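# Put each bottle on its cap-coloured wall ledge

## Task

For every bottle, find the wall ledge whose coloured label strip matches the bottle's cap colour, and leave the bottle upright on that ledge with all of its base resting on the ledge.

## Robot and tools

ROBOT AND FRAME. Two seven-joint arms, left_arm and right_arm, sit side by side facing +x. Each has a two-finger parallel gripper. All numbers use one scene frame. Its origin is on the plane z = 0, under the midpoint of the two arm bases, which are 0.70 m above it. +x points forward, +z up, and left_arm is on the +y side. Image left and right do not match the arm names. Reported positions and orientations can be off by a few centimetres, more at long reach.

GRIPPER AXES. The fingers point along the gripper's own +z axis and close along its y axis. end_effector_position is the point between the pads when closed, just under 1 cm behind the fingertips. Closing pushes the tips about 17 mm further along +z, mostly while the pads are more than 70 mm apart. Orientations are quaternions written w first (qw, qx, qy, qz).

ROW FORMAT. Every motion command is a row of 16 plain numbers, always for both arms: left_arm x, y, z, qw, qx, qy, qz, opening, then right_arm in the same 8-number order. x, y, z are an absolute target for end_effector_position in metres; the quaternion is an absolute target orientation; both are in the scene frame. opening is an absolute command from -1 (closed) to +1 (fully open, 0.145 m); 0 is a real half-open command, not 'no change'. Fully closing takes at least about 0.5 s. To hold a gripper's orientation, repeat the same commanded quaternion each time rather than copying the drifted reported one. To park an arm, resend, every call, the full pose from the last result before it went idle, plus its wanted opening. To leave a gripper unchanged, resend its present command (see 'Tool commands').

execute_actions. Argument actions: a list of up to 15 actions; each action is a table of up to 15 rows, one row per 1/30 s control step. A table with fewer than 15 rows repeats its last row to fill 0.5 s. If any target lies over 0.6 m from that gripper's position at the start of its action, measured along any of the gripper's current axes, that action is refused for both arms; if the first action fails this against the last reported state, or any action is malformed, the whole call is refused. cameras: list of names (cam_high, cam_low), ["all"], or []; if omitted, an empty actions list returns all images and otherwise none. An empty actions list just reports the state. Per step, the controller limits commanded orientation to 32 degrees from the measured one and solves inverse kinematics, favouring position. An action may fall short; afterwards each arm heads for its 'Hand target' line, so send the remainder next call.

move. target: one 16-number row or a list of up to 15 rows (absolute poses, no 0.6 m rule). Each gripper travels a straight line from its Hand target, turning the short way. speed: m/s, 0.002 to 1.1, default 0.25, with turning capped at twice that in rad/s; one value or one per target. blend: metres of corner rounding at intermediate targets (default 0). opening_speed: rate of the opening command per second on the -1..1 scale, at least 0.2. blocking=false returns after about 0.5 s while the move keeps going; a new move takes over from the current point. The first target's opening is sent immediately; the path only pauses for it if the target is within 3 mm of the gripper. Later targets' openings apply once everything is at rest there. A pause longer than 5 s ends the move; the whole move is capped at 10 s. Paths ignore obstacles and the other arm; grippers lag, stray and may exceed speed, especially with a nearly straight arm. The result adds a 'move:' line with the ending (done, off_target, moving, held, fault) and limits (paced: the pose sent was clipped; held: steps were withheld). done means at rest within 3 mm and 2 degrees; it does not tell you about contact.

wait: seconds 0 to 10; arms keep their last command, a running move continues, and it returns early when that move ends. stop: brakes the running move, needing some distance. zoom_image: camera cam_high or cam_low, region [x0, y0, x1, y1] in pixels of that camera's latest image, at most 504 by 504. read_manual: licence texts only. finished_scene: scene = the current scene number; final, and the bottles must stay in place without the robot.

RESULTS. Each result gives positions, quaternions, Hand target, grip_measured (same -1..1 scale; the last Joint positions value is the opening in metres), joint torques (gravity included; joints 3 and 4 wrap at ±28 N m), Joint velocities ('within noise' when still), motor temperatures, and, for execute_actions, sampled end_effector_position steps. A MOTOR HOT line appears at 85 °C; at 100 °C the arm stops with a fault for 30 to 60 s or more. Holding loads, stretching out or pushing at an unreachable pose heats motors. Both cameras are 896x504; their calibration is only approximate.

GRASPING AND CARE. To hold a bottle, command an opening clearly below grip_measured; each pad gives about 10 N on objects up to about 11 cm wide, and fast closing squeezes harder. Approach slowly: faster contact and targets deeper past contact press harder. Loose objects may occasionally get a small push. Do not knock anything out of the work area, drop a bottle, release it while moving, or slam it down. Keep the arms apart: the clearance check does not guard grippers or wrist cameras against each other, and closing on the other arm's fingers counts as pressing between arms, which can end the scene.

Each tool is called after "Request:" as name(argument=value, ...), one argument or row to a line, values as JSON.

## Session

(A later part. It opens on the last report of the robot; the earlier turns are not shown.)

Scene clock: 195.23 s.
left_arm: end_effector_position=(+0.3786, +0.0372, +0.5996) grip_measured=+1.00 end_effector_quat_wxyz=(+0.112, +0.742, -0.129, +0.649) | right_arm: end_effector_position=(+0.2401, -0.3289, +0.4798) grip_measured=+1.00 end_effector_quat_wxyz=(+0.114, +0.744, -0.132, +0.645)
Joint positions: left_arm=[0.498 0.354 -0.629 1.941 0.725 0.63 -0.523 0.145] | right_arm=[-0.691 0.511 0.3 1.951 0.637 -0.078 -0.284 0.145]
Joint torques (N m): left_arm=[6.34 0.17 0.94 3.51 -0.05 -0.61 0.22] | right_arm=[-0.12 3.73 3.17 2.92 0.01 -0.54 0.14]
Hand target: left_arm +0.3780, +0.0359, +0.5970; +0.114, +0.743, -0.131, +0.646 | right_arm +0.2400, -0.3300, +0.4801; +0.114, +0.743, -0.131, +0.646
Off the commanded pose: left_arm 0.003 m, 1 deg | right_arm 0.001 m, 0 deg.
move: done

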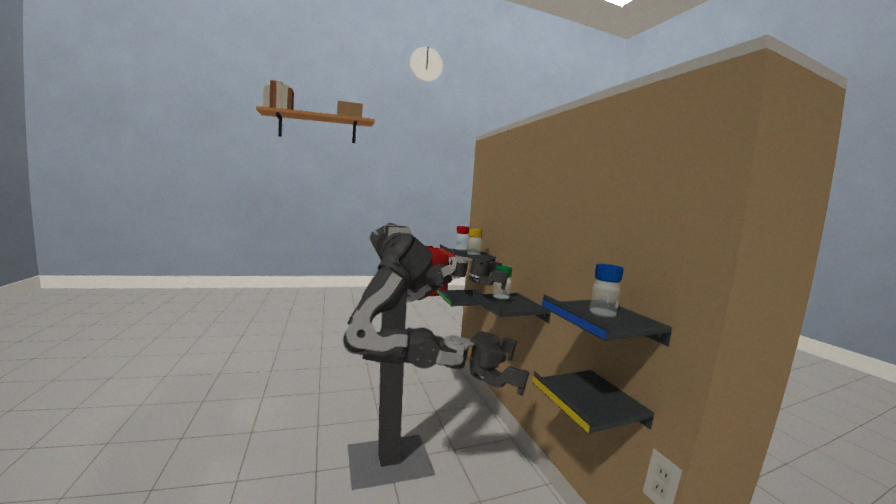

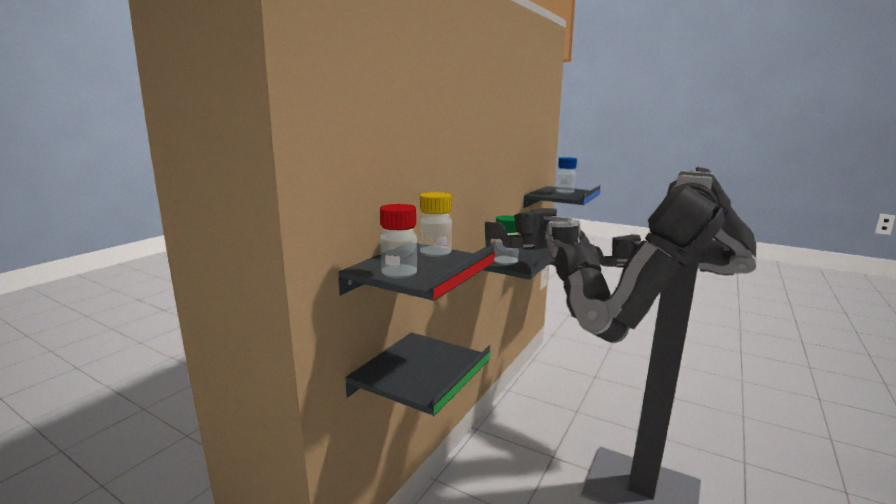

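Request:
move(
  target=[
    [0.385,0.034,0.595,0.1139,0.7432,-0.1310,0.6461,1,0.24,-0.33,0.48,0.1139,0.7432,-0.1310,0.6461,1],
    [0.385,0.034,0.595,0.1139,0.7432,-0.1310,0.6461,-0.7,0.24,-0.33,0.48,0.1139,0.7432,-0.1310,0.6461,1],
  ],
  speed=0.1,
  opening_speed=0.9,
  cameras=["all"],
)

Request:
zoom_image(
  camera="cam_low",
  region=[430, 170, 610, 300],
)

Scene clock: 210.77 s.
left_arm: end_effector_position=(+0.3849, +0.0353, +0.5967) grip_measured=-0.34 end_effector_quat_wxyz=(+0.112, +0.742, -0.129, +0.648) | right_arm: end_effector_position=(+0.2401, -0.3289, +0.4798) grip_measured=+1.00 end_effector_quat_wxyz=(+0.114, +0.744, -0.132, +0.645)
Joint positions: left_arm=[0.517 0.348 -0.641 1.901 0.723 0.61 -0.511 0.05] | right_arm=[-0.691 0.511 0.3 1.951 0.637 -0.078 -0.284 0.145]
Joint torques (N m): left_arm=[7.45 -0.28 1.06 3.17 -0.05 -0.61 0.21] | right_arm=[-0.09 3.94 3.15 3.1 0.01 -0.56 0.15]
Hand target: left_arm +0.3850, +0.0340, +0.5950; +0.114, +0.743, -0.131, +0.646 | right_arm +0.2400, -0.3300, +0.4800; +0.114, +0.743, -0.131, +0.646
Off the commanded pose: left_arm 0.002 m, 0 deg | right_arm 0.001 m, 0 deg.
move: done

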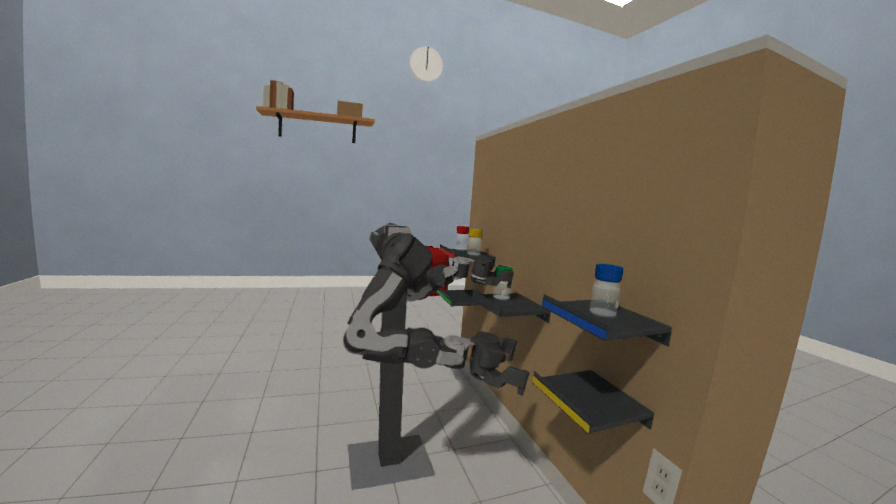

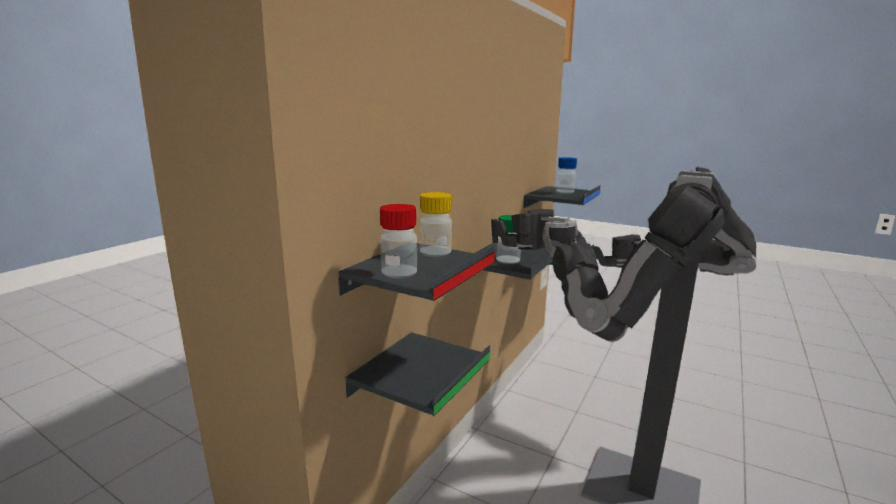

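Scaled by 2.800 from the camera's 896x504 image, which has a finer 1280x720 frame.

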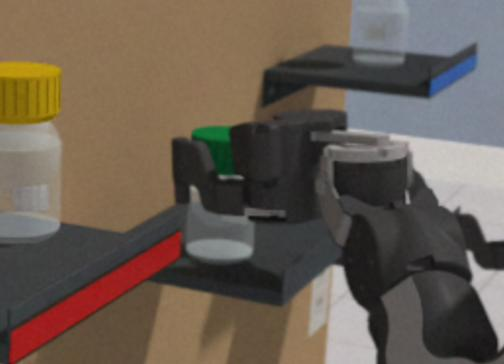

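Request:
move(
  target=[
    [0.385,0.034,0.596,0.1139,0.7432,-0.1310,0.6461,0.1,0.24,-0.33,0.48,0.1139,0.7432,-0.1310,0.6461,1],
    [0.372,0.038,0.596,0.1139,0.7432,-0.1310,0.6461,0.1,0.24,-0.33,0.48,0.1139,0.7432,-0.1310,0.6461,1],
    [0.372,0.038,0.596,0.1139,0.7432,-0.1310,0.6461,-0.7,0.24,-0.33,0.48,0.1139,0.7432,-0.1310,0.6461,1],
  ],
  speed=0.06,
  opening_speed=0.7,
  cameras=["all"],
)

Request:
zoom_image(
  camera="cam_low",
  region=[430, 170, 610, 300],
)

Scene clock: 229.83 s.
left_arm: end_effector_position=(+0.3725, +0.0372, +0.5972) grip_measured=-0.24 end_effector_quat_wxyz=(+0.115, +0.741, -0.132, +0.648) | right_arm: end_effector_position=(+0.2401, -0.3289, +0.4798) grip_measured=+1.00 end_effector_quat_wxyz=(+0.114, +0.744, -0.132, +0.645)
Joint positions: left_arm=[0.477 0.37 -0.634 1.967 0.728 0.625 -0.526 0.058] | right_arm=[-0.691 0.511 0.3 1.951 0.637 -0.078 -0.284 0.145]
Joint torques (N m): left_arm=[6 0.28 1.8 4.62 -0.03 -0.51 0.01] | right_arm=[-0.07 3.84 3.14 3.08 0.02 -0.54 0.13]
Hand target: left_arm +0.3720, +0.0379, +0.5960; +0.114, +0.743, -0.131, +0.646 | right_arm +0.2400, -0.3300, +0.4800; +0.114, +0.743, -0.131, +0.646
Off the commanded pose: left_arm 0.002 m, 0 deg | right_arm 0.001 m, 0 deg.
move: done

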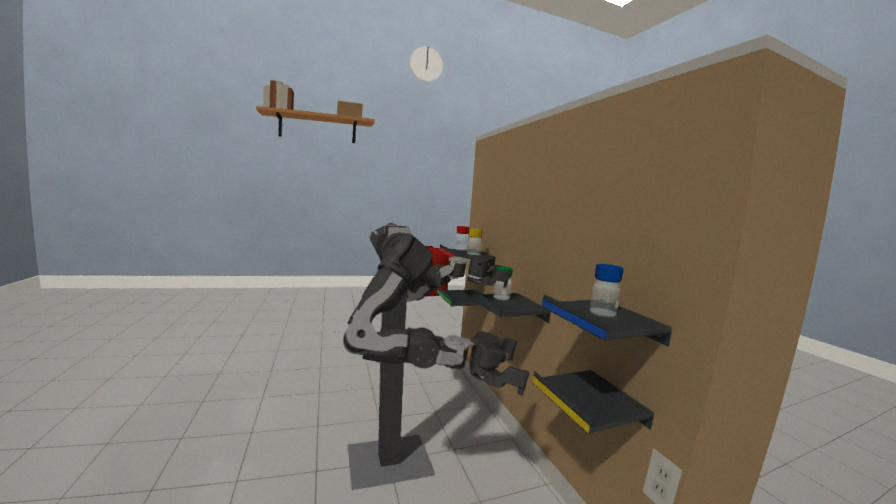

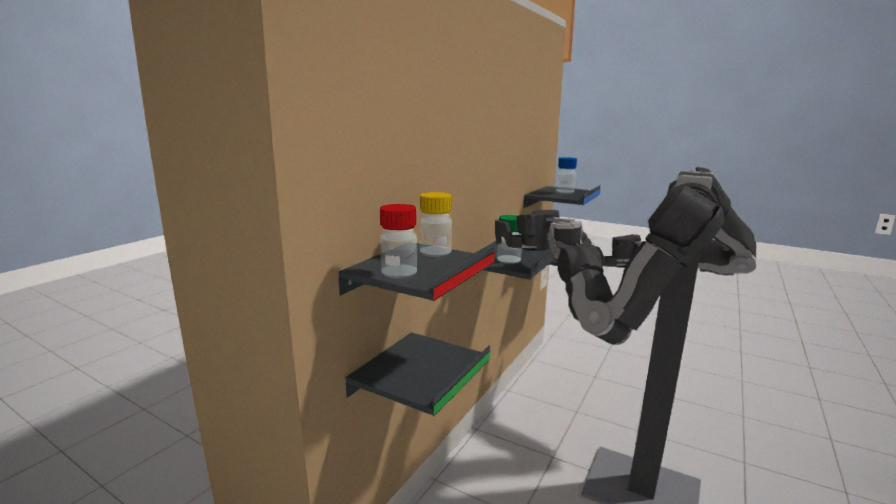

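Scaled by 2.800 from the camera's 896x504 image, which has a finer 1280x720 frame.

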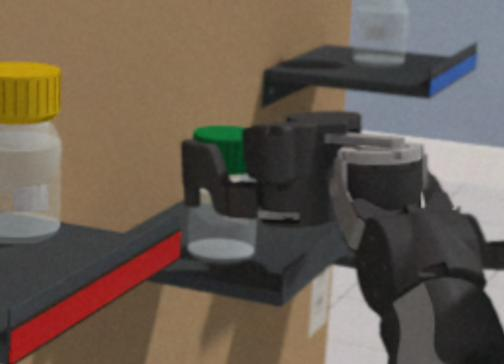

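Request:
move(
  target=[
    [0.372,0.038,0.632,0.1139,0.7432,-0.1310,0.6461,-0.7,0.24,-0.33,0.48,0.1139,0.7432,-0.1310,0.6461,1],
    [0.265,0.08,0.632,0.1139,0.7432,-0.1310,0.6461,-0.7,0.24,-0.33,0.48,0.1139,0.7432,-0.1310,0.6461,1],
    [0.245,0.22,0.57,0,0.7547,0,0.6561,-0.7,0.24,-0.33,0.48,0.1139,0.7432,-0.1310,0.6461,1],
    [0.248,0.36,0.538,-0.1139,0.7432,0.1310,0.6461,-0.7,0.24,-0.33,0.48,0.1139,0.7432,-0.1310,0.6461,1],
  ],
  speed=[0.08,0.18,0.2,0.2],
  cameras=["all"],
)

Request:
zoom_image(
  camera="cam_low",
  region=[330, 220, 630, 440],
)

Scene clock: 247.47 s.
left_arm: end_effector_position=(+0.2472, +0.3599, +0.5350) grip_measured=-0.23 end_effector_quat_wxyz=(-0.115, +0.748, +0.131, +0.640) | right_arm: end_effector_position=(+0.2401, -0.3289, +0.4798) grip_measured=+1.00 end_effector_quat_wxyz=(+0.114, +0.744, -0.132, +0.645)
Joint positions: left_arm=[-0.889 0.828 0.512 2.057 0.984 -0.055 -0.396 0.058] | right_arm=[-0.691 0.511 0.3 1.951 0.637 -0.078 -0.284 0.145]
Joint torques (N m): left_arm=[1.38 3.23 3 3.58 -0.11 -0.94 0.23] | right_arm=[0.01 3.84 3.18 3.06 0.03 -0.53 0.12]
Hand target: left_arm +0.2479, +0.3600, +0.5380; -0.114, +0.743, +0.131, +0.646 | right_arm +0.2400, -0.3300, +0.4800; +0.114, +0.743, -0.131, +0.646
Off the commanded pose: left_arm 0.003 m, 1 deg | right_arm 0.001 m, 0 deg.
move: done

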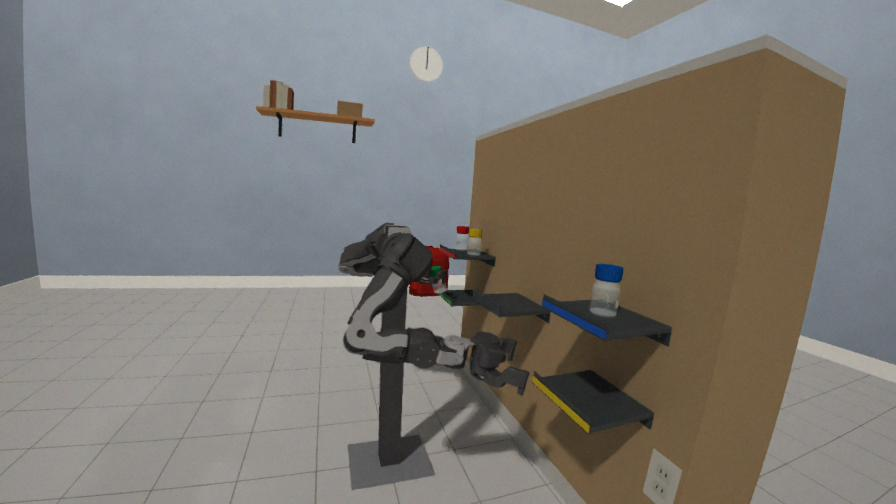

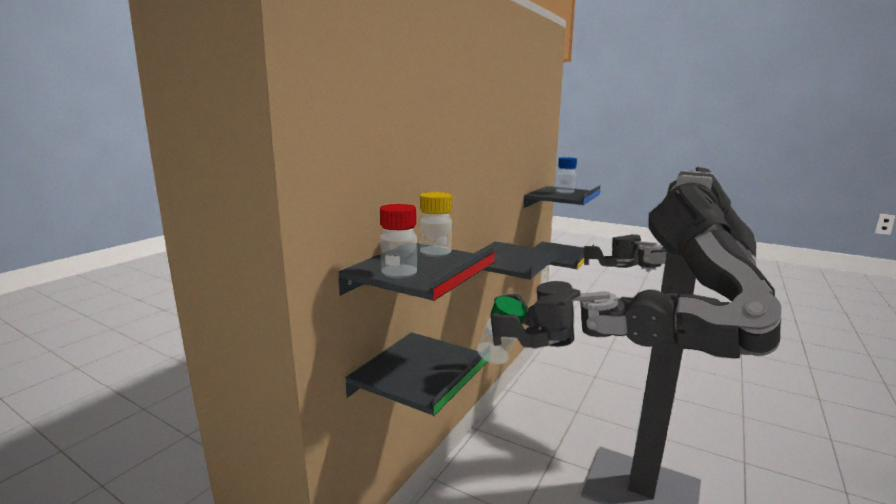

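Scaled by 1.680 from the camera's 896x504 image, which has a finer 1280x720 frame.

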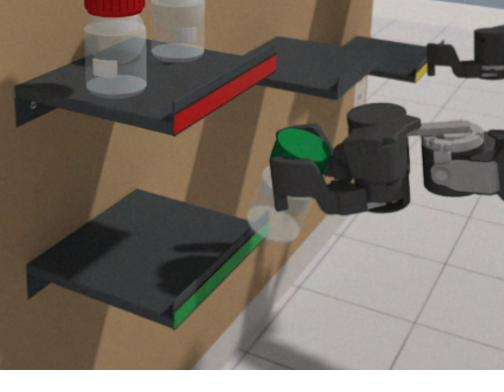

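Request:
move(
  target=[0.245,0.36,0.545,-0.0894,0.8442,0.1488,0.5072,-0.7,0.24,-0.33,0.48,0.1139,0.7432,-0.1310,0.6461,1],
  speed=0.15,
  cameras=["all"],
)

Request:
zoom_image(
  camera="cam_low",
  region=[400, 260, 600, 420],
)

Request:
zoom_image(
  camera="cam_high",
  region=[390, 220, 490, 310],
)

Scene clock: 274.67 s.
left_arm: end_effector_position=(+0.2442, +0.3598, +0.5424) grip_measured=-0.23 end_effector_quat_wxyz=(-0.088, +0.847, +0.148, +0.503) | right_arm: end_effector_position=(+0.2401, -0.3289, +0.4798) grip_measured=+1.00 end_effector_quat_wxyz=(+0.114, +0.744, -0.132, +0.645)
Joint positions: left_arm=[-0.945 0.94 0.797 2.153 1.371 0.446 -0.489 0.058] | right_arm=[-0.691 0.511 0.3 1.951 0.637 -0.078 -0.284 0.145]
Joint torques (N m): left_arm=[1.81 3.84 3.14 3.26 -0.1 -0.66 -0.02] | right_arm=[-0.2 3.81 3.15 3.03 0.03 -0.54 0.15]
Hand target: left_arm +0.2450, +0.3600, +0.5449; -0.089, +0.844, +0.149, +0.507 | right_arm +0.2400, -0.3300, +0.4800; +0.114, +0.743, -0.131, +0.646
Off the commanded pose: left_arm 0.003 m, 1 deg | right_arm 0.001 m, 0 deg.
move: done

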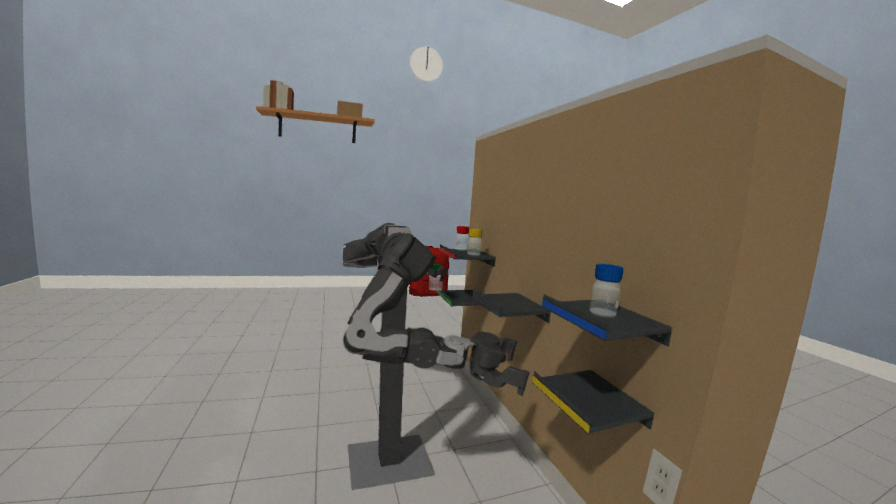

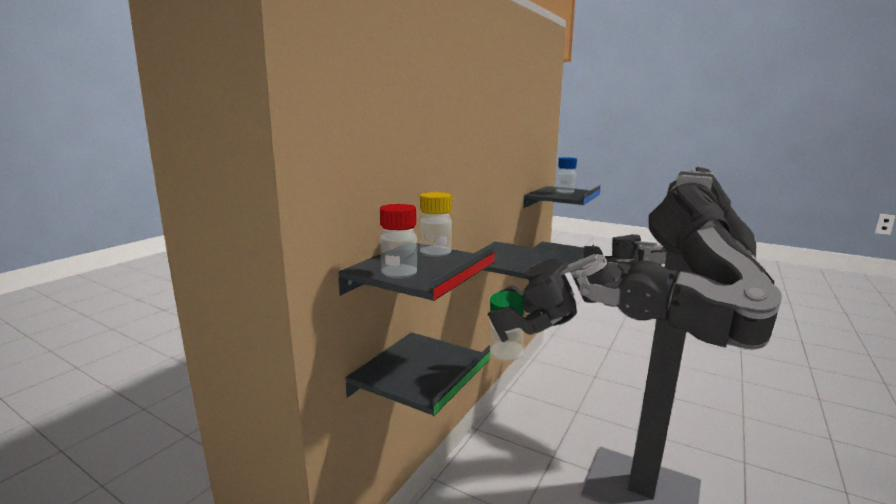

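Scaled by 2.520 from the camera's 896x504 image, which has a finer 1280x720 frame.

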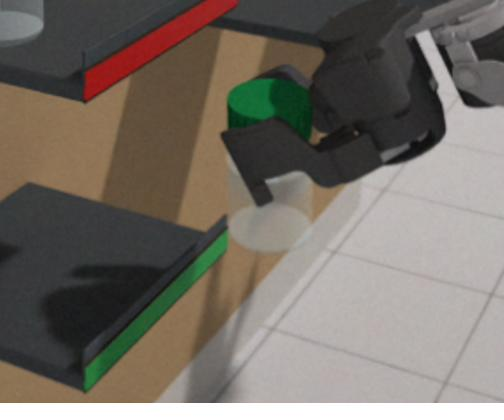

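Scaled by 5.040 from the camera's 896x504 image, which has a finer 1280x720 frame.

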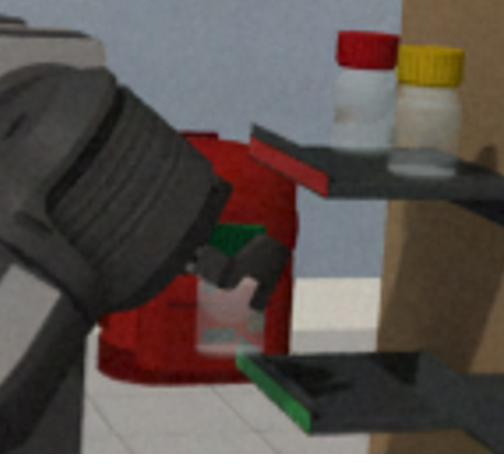

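Request:
move(
  target=[
    [0.383,0.41,0.546,-0.0894,0.8442,0.1488,0.5072,-0.7,0.24,-0.33,0.48,0.1139,0.7432,-0.1310,0.6461,1],
    [0.383,0.41,0.518,-0.0894,0.8442,0.1488,0.5072,-0.7,0.24,-0.33,0.48,0.1139,0.7432,-0.1310,0.6461,1],
  ],
  speed=[0.12,0.05],
  cameras=["all"],
)

Request:
zoom_image(
  camera="cam_low",
  region=[330, 260, 530, 420],
)

Scene clock: 301.67 s.
left_arm: end_effector_position=(+0.3538, +0.3882, +0.5722) grip_measured=-0.23 end_effector_quat_wxyz=(-0.037, +0.693, +0.087, +0.715) | right_arm: end_effector_position=(+0.2401, -0.3289, +0.4798) grip_measured=+1.00 end_effector_quat_wxyz=(+0.114, +0.744, -0.132, +0.645)
Joint positions: left_arm=[0.241 1.467 -0.758 1.558 1.537 -0.555 -0.205 0.058] | right_arm=[-0.691 0.511 0.3 1.951 0.637 -0.078 -0.284 0.145]
Joint torques (N m): left_arm=[16.71 0.59 7.69 -5.6 1.61 7.7 -2] | right_arm=[-0.09 3.94 3.25 2.99 0.03 -0.52 0.14]
Motor temperatures (°C): left_arm=[24 23 26 22 22 41 21] | right_arm=[21 23 23 20 20 21 21]
Hand target: left_arm +0.3533, +0.4016, +0.5255; -0.065, +0.800, +0.124, +0.584 | right_arm +0.2400, -0.3300, +0.4800; +0.114, +0.743, -0.131, +0.646
Off the commanded pose: left_arm 0.065 m, 31 deg | right_arm 0.001 m, 0 deg.
joint sent to its limit (left arm) — joint 5 (forearm roll), upper limit. The joint targets are off in position and orientation.
move: off_target (left_arm)

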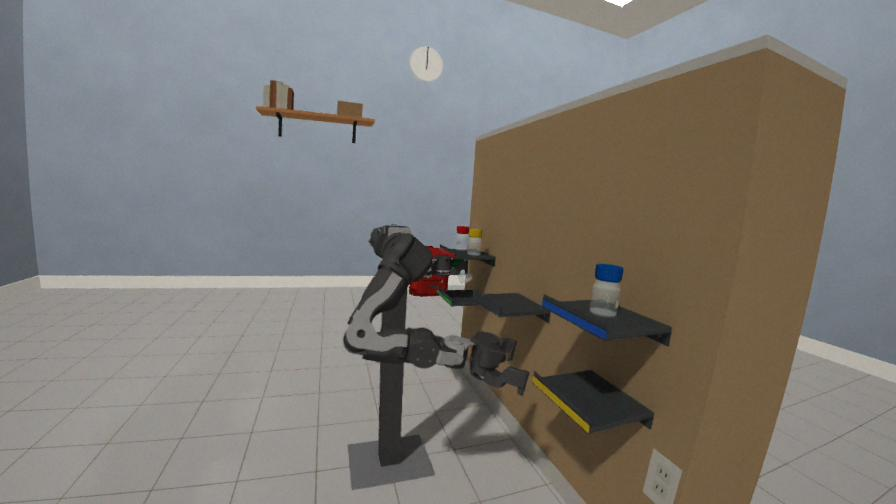

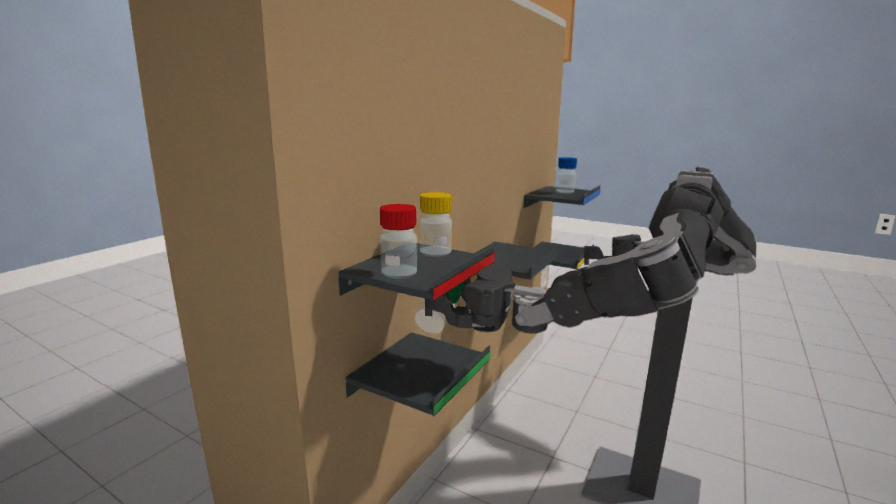

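Scaled by 2.520 from the camera's 896x504 image, which has a finer 1280x720 frame.

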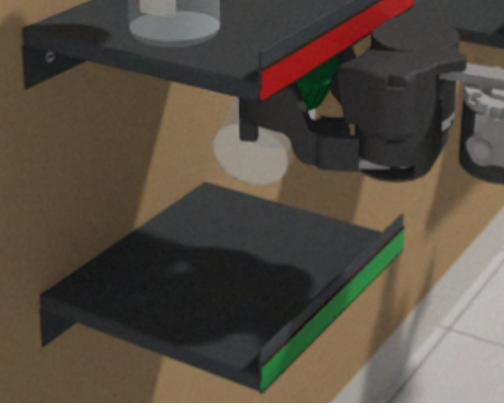

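Request:
move(
  target=[
    [0.34,0.385,0.56,-0.037,0.693,0.087,0.715,-0.7,0.24,-0.33,0.48,0.1139,0.7432,-0.1310,0.6461,1],
    [0.25,0.35,0.56,-0.037,0.693,0.087,0.715,-0.7,0.24,-0.33,0.48,0.1139,0.7432,-0.1310,0.6461,1],
  ],
  speed=0.08,
  cameras=["all"],
)

Request:
zoom_image(
  camera="cam_low",
  region=[330, 200, 600, 400],
)

Request:
zoom_image(
  camera="cam_high",
  region=[390, 220, 490, 310],
)

Scene clock: 360.03 s.
left_arm: end_effector_position=(+0.3543, +0.3914, +0.5794) grip_measured=-0.24 end_effector_quat_wxyz=(-0.029, +0.651, +0.126, +0.748) | right_arm: end_effector_position=(+0.2401, -0.3289, +0.4798) grip_measured=+1.00 end_effector_quat_wxyz=(+0.114, +0.744, -0.132, +0.645)
Joint positions: left_arm=[0.25 1.421 -0.762 1.544 1.556 -0.664 -0.231 0.058] | right_arm=[-0.691 0.511 0.3 1.951 0.637 -0.078 -0.284 0.145]
Joint torques (N m): left_arm=[14.68 10.22 8.43 -2.41 0.93 -0.55 -1.26] | right_arm=[-0.04 3.81 3.14 3.1 0.02 -0.51 0.14]
Motor temperatures (°C): left_arm=[38 29 41 22 24 40 27] | right_arm=[20 23 23 20 20 21 21]
Hand target: left_arm +0.3569, +0.4117, +0.6043; -0.052, +0.623, +0.161, +0.764 | right_arm +0.2400, -0.3300, +0.4800; +0.114, +0.743, -0.131, +0.646
Tool commands: left_gripper/opening=-0.7 right_gripper/opening=+1.0
Off the commanded pose: right_arm 0.001 m, 0 deg.
OVER-TEMPERATURE FAULT: HOT MOTORS OFF, OTHERS HOLD. Before this call, joint 6 (wrist pitch) of the left arm reached 100 °C; the stop lasted 50 seconds. The left arm may have given way at the joints whose motors were off. The left arm ran none of this call's commands: an arm, its gripper or tool too, takes no command until a result says that it accepts commands again. In this call the stop used 91 of the actions that the scene allows. The left arm's motors are all on again: its gripper holds where the fault left it. The left arm accepts commands again.
move: fault (left_arm); path passed 0 of 2 targets

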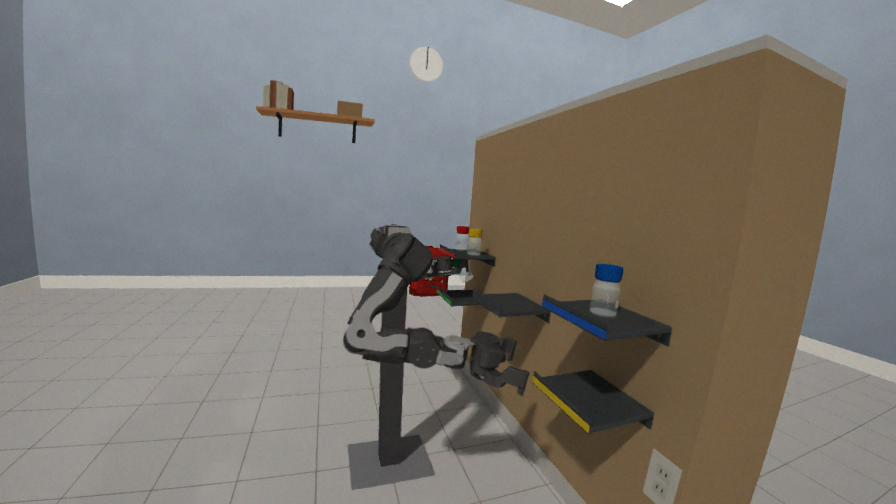

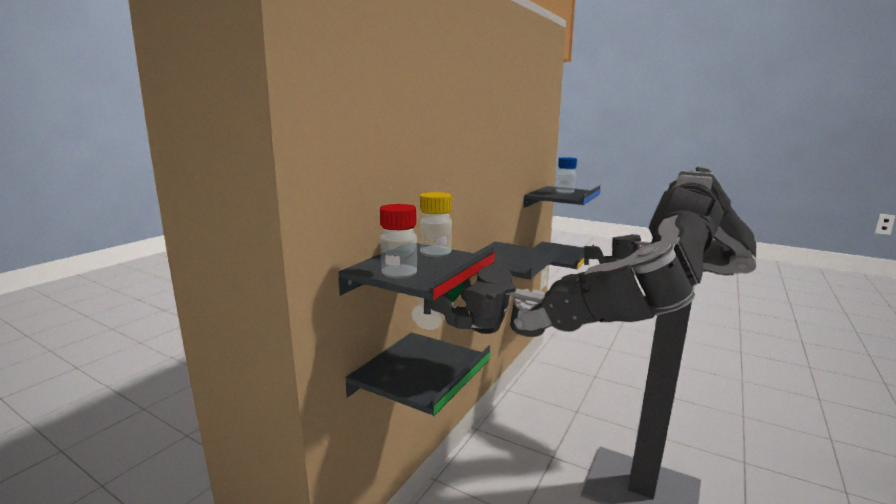

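Scaled by 1.867 from the camera's 896x504 image, which has a finer 1280x720 frame.

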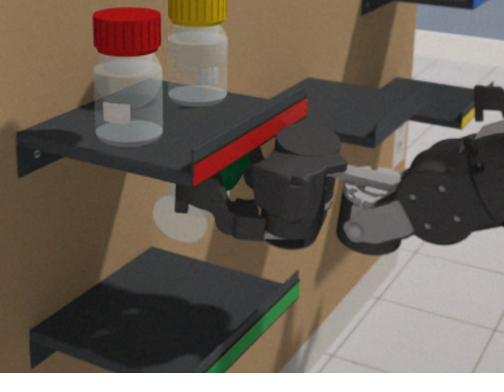

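Scaled by 5.040 from the camera's 896x504 image, which has a finer 1280x720 frame.

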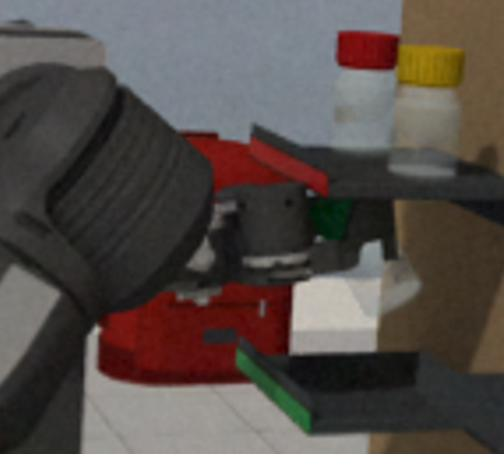

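Request:
move(
  target=[
    [0.352,0.39,0.562,-0.029,0.651,0.126,0.748,-0.7,0.24,-0.33,0.48,0.1139,0.7432,-0.1310,0.6461,1],
    [0.25,0.35,0.555,-0.029,0.651,0.126,0.748,-0.7,0.24,-0.33,0.48,0.1139,0.7432,-0.1310,0.6461,1],
  ],
  speed=0.08,
  cameras=["all"],
)

Scene clock: 370.10 s.
left_arm: end_effector_position=(+0.2494, +0.3503, +0.5517) grip_measured=-0.24 end_effector_quat_wxyz=(-0.029, +0.656, +0.127, +0.743) | right_arm: end_effector_position=(+0.2401, -0.3289, +0.4798) grip_measured=+1.00 end_effector_quat_wxyz=(+0.114, +0.744, -0.132, +0.645)
Joint positions: left_arm=[-1.114 1.137 0.39 1.946 1.159 -0.757 -0.369 0.058] | right_arm=[-0.691 0.511 0.3 1.951 0.637 -0.078 -0.284 0.145]
Joint torques (N m): left_arm=[1.83 2.78 3.12 3.12 -0.17 -0.74 0.13] | right_arm=[-0.01 3.92 3.1 3.08 0.01 -0.54 0.14]
Hand target: left_arm +0.2500, +0.3500, +0.5550; -0.029, +0.651, +0.126, +0.748 | right_arm +0.2400, -0.3300, +0.4800; +0.114, +0.743, -0.131, +0.646
Off the commanded pose: left_arm 0.003 m, 1 deg | right_arm 0.001 m, 0 deg.
move: done

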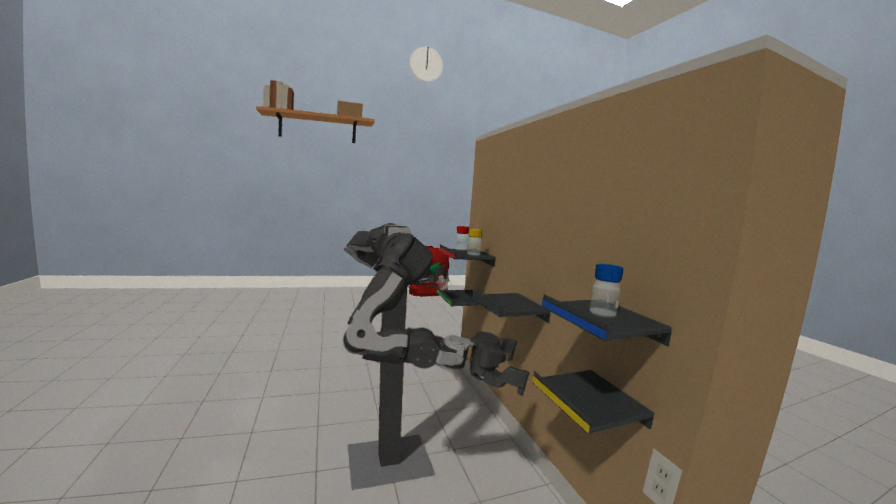

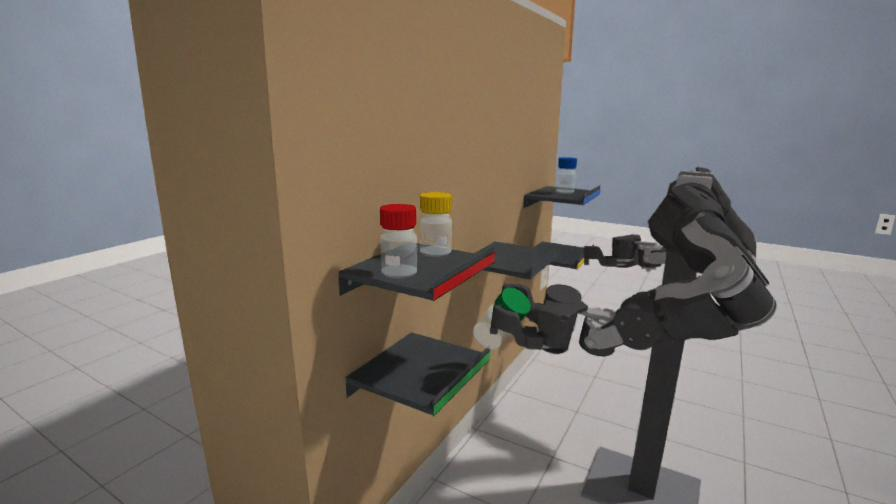

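Request:
move(
  target=[
    [0.23,0.25,0.60,0,0.7547,0,0.6561,-0.7,0.24,-0.33,0.48,0.1139,0.7432,-0.1310,0.6461,1],
    [0.25,0.06,0.68,0,0.8870,0,0.4617,-0.7,0.24,-0.33,0.48,0.1139,0.7432,-0.1310,0.6461,1],
  ],
  speed=0.15,
  cameras=["all"],
)

Request:
zoom_image(
  camera="cam_low",
  region=[430, 150, 670, 330],
)

Request:
zoom_image(
  camera="cam_high",
  region=[390, 190, 590, 330],
)

Scene clock: 394.03 s.
left_arm: end_effector_position=(+0.2504, +0.0606, +0.6786) grip_measured=-0.24 end_effector_quat_wxyz=(+0.226, +0.685, -0.376, +0.581) | right_arm: end_effector_position=(+0.2401, -0.3289, +0.4798) grip_measured=+1.00 end_effector_quat_wxyz=(+0.114, +0.744, -0.132, +0.645)
Joint positions: left_arm=[-1.407 1.761 1.528 2.43 1.586 0.295 -0.147 0.058] | right_arm=[-0.691 0.511 0.3 1.951 0.637 -0.078 -0.284 0.145]
Joint torques (N m): left_arm=[3.6 1.2 3 0.05 0.07 -0.79 -0.14] | right_arm=[0.04 3.86 3.11 2.97 0.01 -0.54 0.16]
Motor temperatures (°C): left_arm=[29 25 35 22 23 38 24] | right_arm=[20 23 23 20 20 21 21]
Hand target: left_arm +0.2505, +0.0602, +0.6799; +0.226, +0.684, -0.375, +0.584 | right_arm +0.2400, -0.3300, +0.4800; +0.114, +0.743, -0.131, +0.646
Off the commanded pose: left_arm 0.002 m, 58 deg; orientation clipped | right_arm 0.001 m, 0 deg.
joint sent to its limit (left arm) — joint 1 (shoulder pitch), lower limit; joint 4 (elbow), upper limit, where the elbow is as bent as it goes; joint 5 (forearm roll), upper limit. The joint targets are off in orientation, not in position.
move: off_target (left_arm); limits=paced

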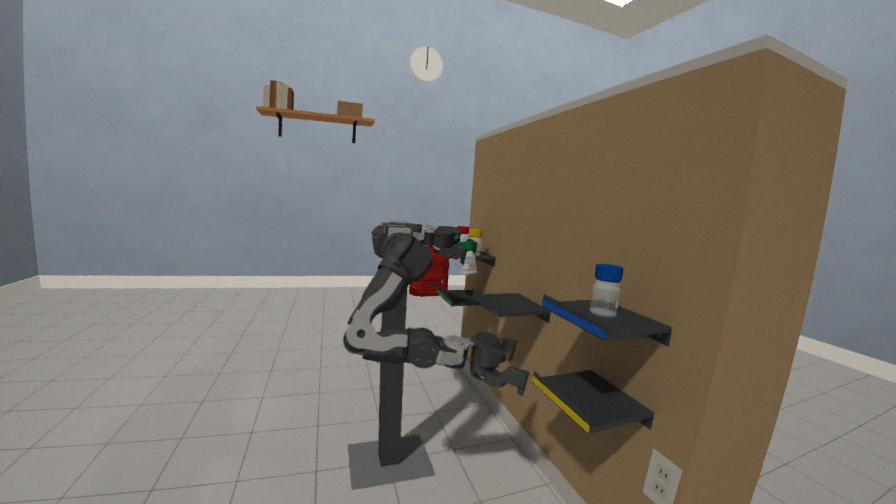

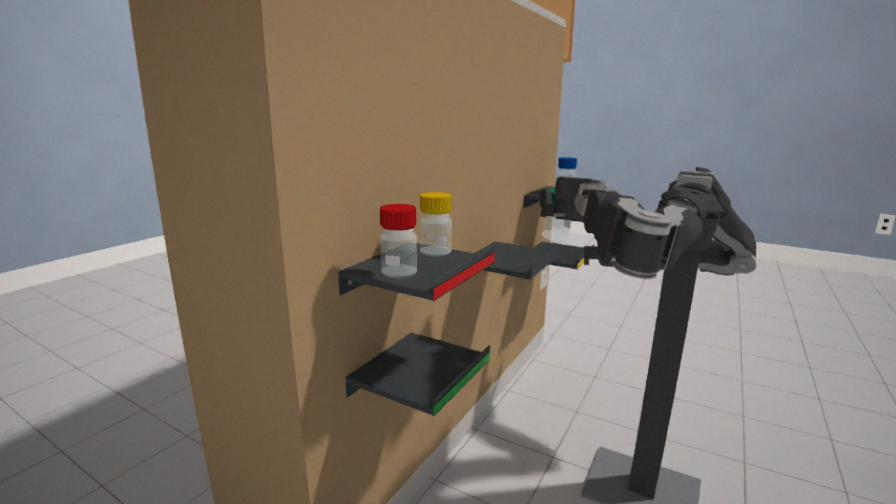

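Scaled by 2.100 from the camera's 896x504 image, which has a finer 1280x720 frame.

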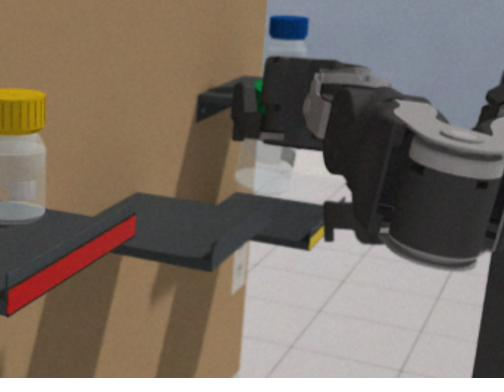

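Scaled by 2.520 from the camera's 896x504 image, which has a finer 1280x720 frame.

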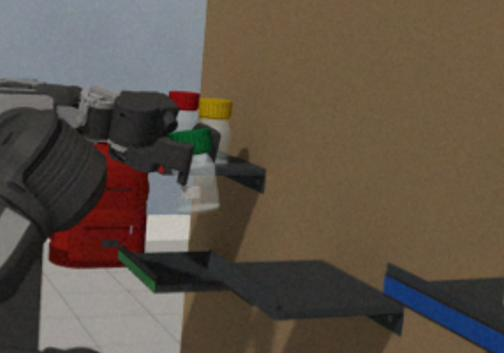

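Request:
move(
  target=[
    [0.23,0.25,0.66,0,0.7547,0,0.6561,-0.7,0.24,-0.33,0.48,0.1139,0.7432,-0.1310,0.6461,1],
    [0.2,0.3,0.40,0,0.924,0,0.383,-0.7,0.24,-0.33,0.48,0.1139,0.7432,-0.1310,0.6461,1],
  ],
  speed=0.2,
  cameras=["all"],
)

Request:
zoom_image(
  camera="cam_low",
  region=[430, 270, 670, 450],
)

Scene clock: 429.53 s.
left_arm: end_effector_position=(+0.1994, +0.3004, +0.3995) grip_measured=-0.24 end_effector_quat_wxyz=(-0.002, +0.925, -0.001, +0.380) | right_arm: end_effector_position=(+0.2401, -0.3289, +0.4798) grip_measured=+1.00 end_effector_quat_wxyz=(+0.114, +0.744, -0.132, +0.645)
Joint positions: left_arm=[-1.044 1.238 0.156 1.93 1.228 0.014 -0.29 0.058] | right_arm=[-0.691 0.511 0.3 1.951 0.637 -0.078 -0.284 0.145]
Joint torques (N m): left_arm=[1.78 2.78 1.81 2.55 0 -0.65 0.2] | right_arm=[-0.12 3.84 3.15 2.99 0.02 -0.53 0.16]
Hand target: left_arm +0.2001, +0.3000, +0.4001; +0.000, +0.924, +0.000, +0.383 | right_arm +0.2400, -0.3300, +0.4800; +0.114, +0.743, -0.131, +0.646
Off the commanded pose: left_arm 0.001 m, 0 deg | right_arm 0.001 m, 0 deg.
move: done

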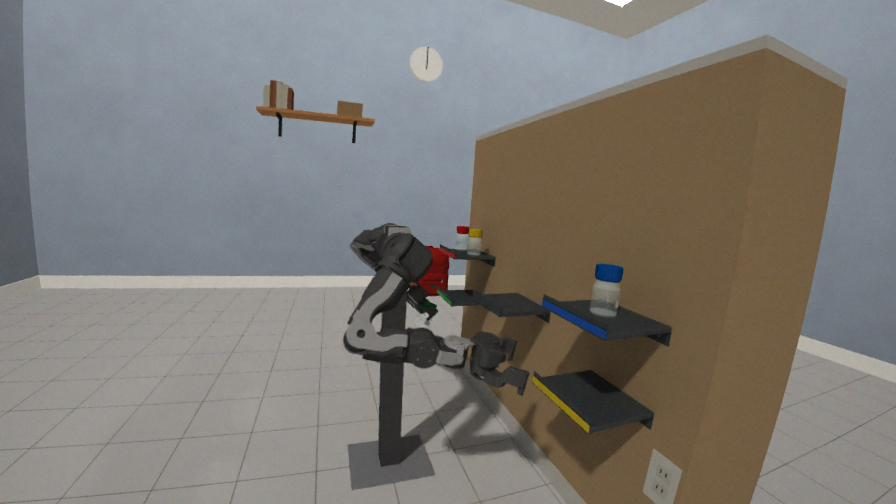

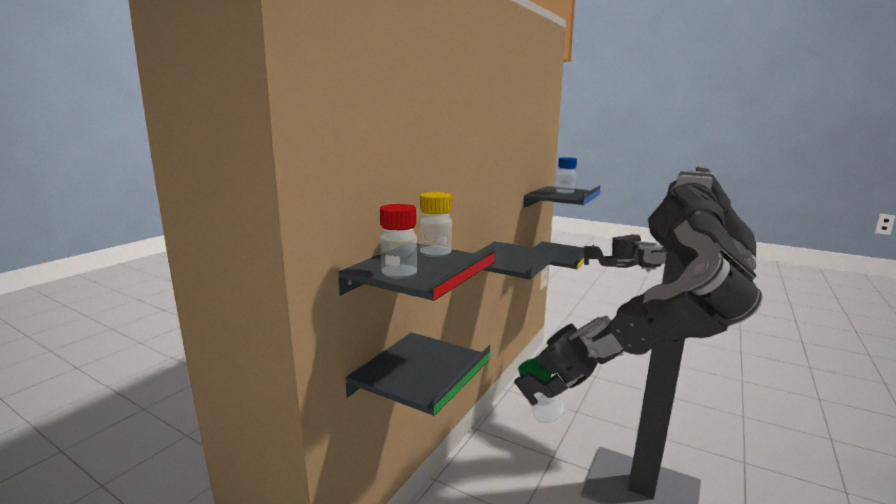

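Scaled by 2.100 from the camera's 896x504 image, which has a finer 1280x720 frame.

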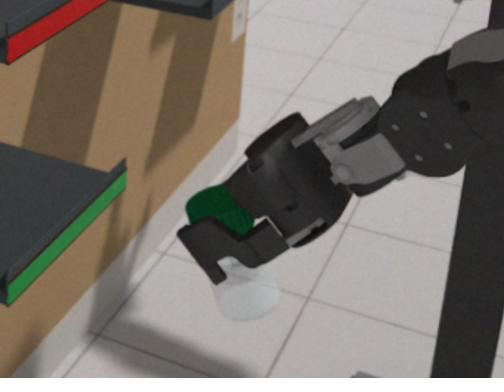

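Request:
move(
  target=[
    [0.1,0.25,0.20,0,0.985,0,0.174,-0.7,0.24,-0.33,0.48,0.1139,0.7432,-0.1310,0.6461,1],
    [0.2,0.25,0.34,0,0.924,0,0.383,-0.7,0.24,-0.33,0.48,0.1139,0.7432,-0.1310,0.6461,1],
    [0.24,0.34,0.49,-0.0971,0.8164,0.1439,0.5507,-0.7,0.24,-0.33,0.48,0.1139,0.7432,-0.1310,0.6461,1],
  ],
  speed=0.2,
  cameras=["all"],
)

Request:
zoom_image(
  camera="cam_low",
  region=[430, 240, 630, 400],
)

Request:
zoom_image(
  camera="cam_high",
  region=[390, 220, 490, 310],
)

Scene clock: 461.67 s.
left_arm: end_effector_position=(+0.2399, +0.3401, +0.4885) grip_measured=-0.24 end_effector_quat_wxyz=(-0.097, +0.819, +0.142, +0.548) | right_arm: end_effector_position=(+0.2401, -0.3289, +0.4799) grip_measured=+1.00 end_effector_quat_wxyz=(+0.114, +0.744, -0.131, +0.645)
Joint positions: left_arm=[-0.909 0.933 0.384 2.072 1.108 0.031 -0.519 0.058] | right_arm=[-0.691 0.511 0.3 1.951 0.637 -0.078 -0.284 0.145]
Joint torques (N m): left_arm=[1.02 2.97 2.55 4.26 -0.16 -0.68 -0.01] | right_arm=[-0.04 3.78 3.15 2.97 0.03 -0.52 0.13]
Motor temperatures (°C): left_arm=[26 24 28 22 22 35 23] | right_arm=[20 23 23 20 20 21 21]
Hand target: left_arm +0.2400, +0.3401, +0.4900; -0.097, +0.816, +0.144, +0.551 | right_arm +0.2401, -0.3300, +0.4801; +0.114, +0.743, -0.131, +0.646
Off the commanded pose: left_arm 0.002 m, 0 deg | right_arm 0.001 m, 0 deg.
move: done

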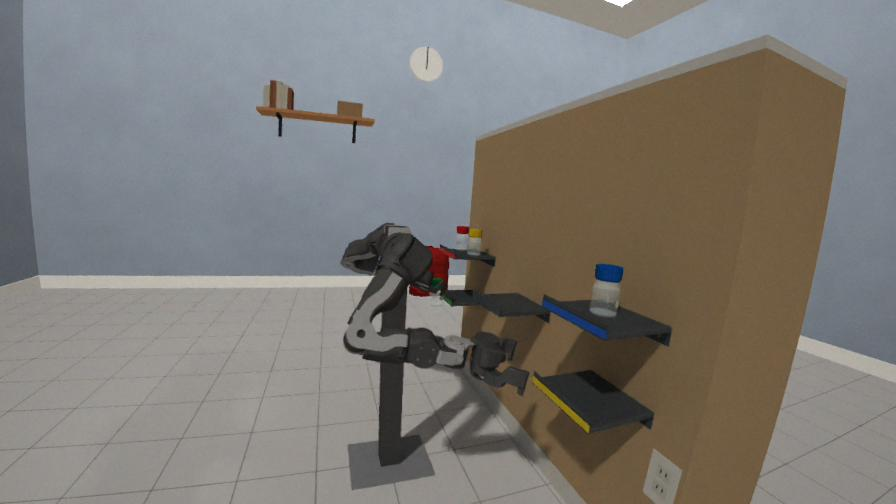

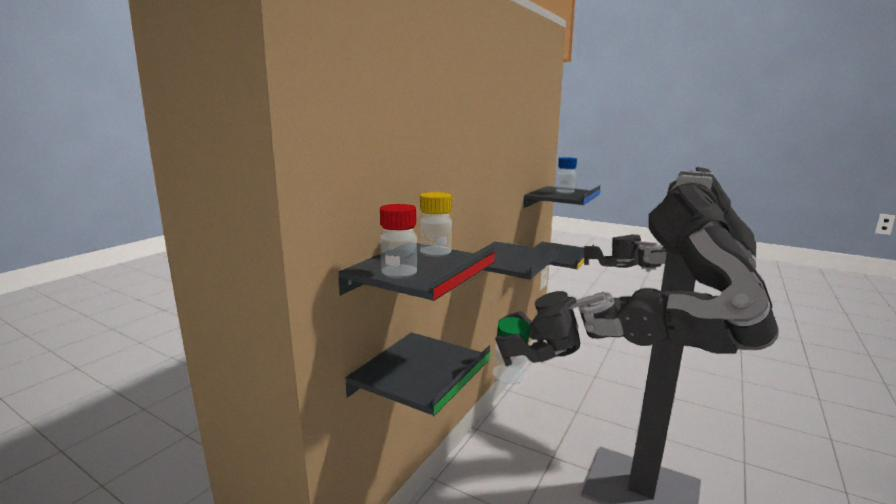

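Scaled by 2.520 from the camera's 896x504 image, which has a finer 1280x720 frame.

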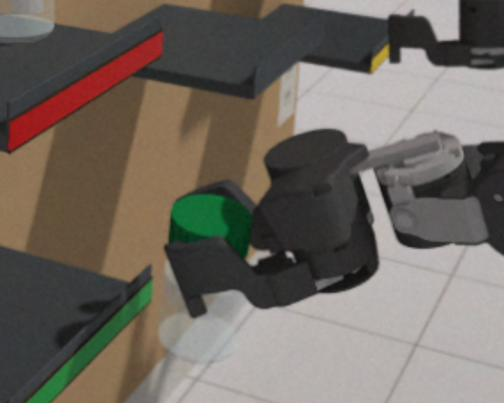

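Scaled by 5.040 from the camera's 896x504 image, which has a finer 1280x720 frame.

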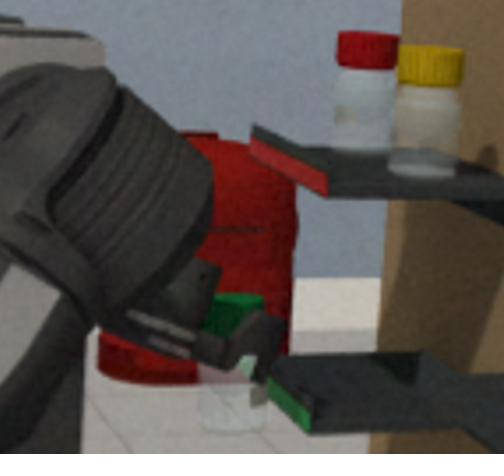

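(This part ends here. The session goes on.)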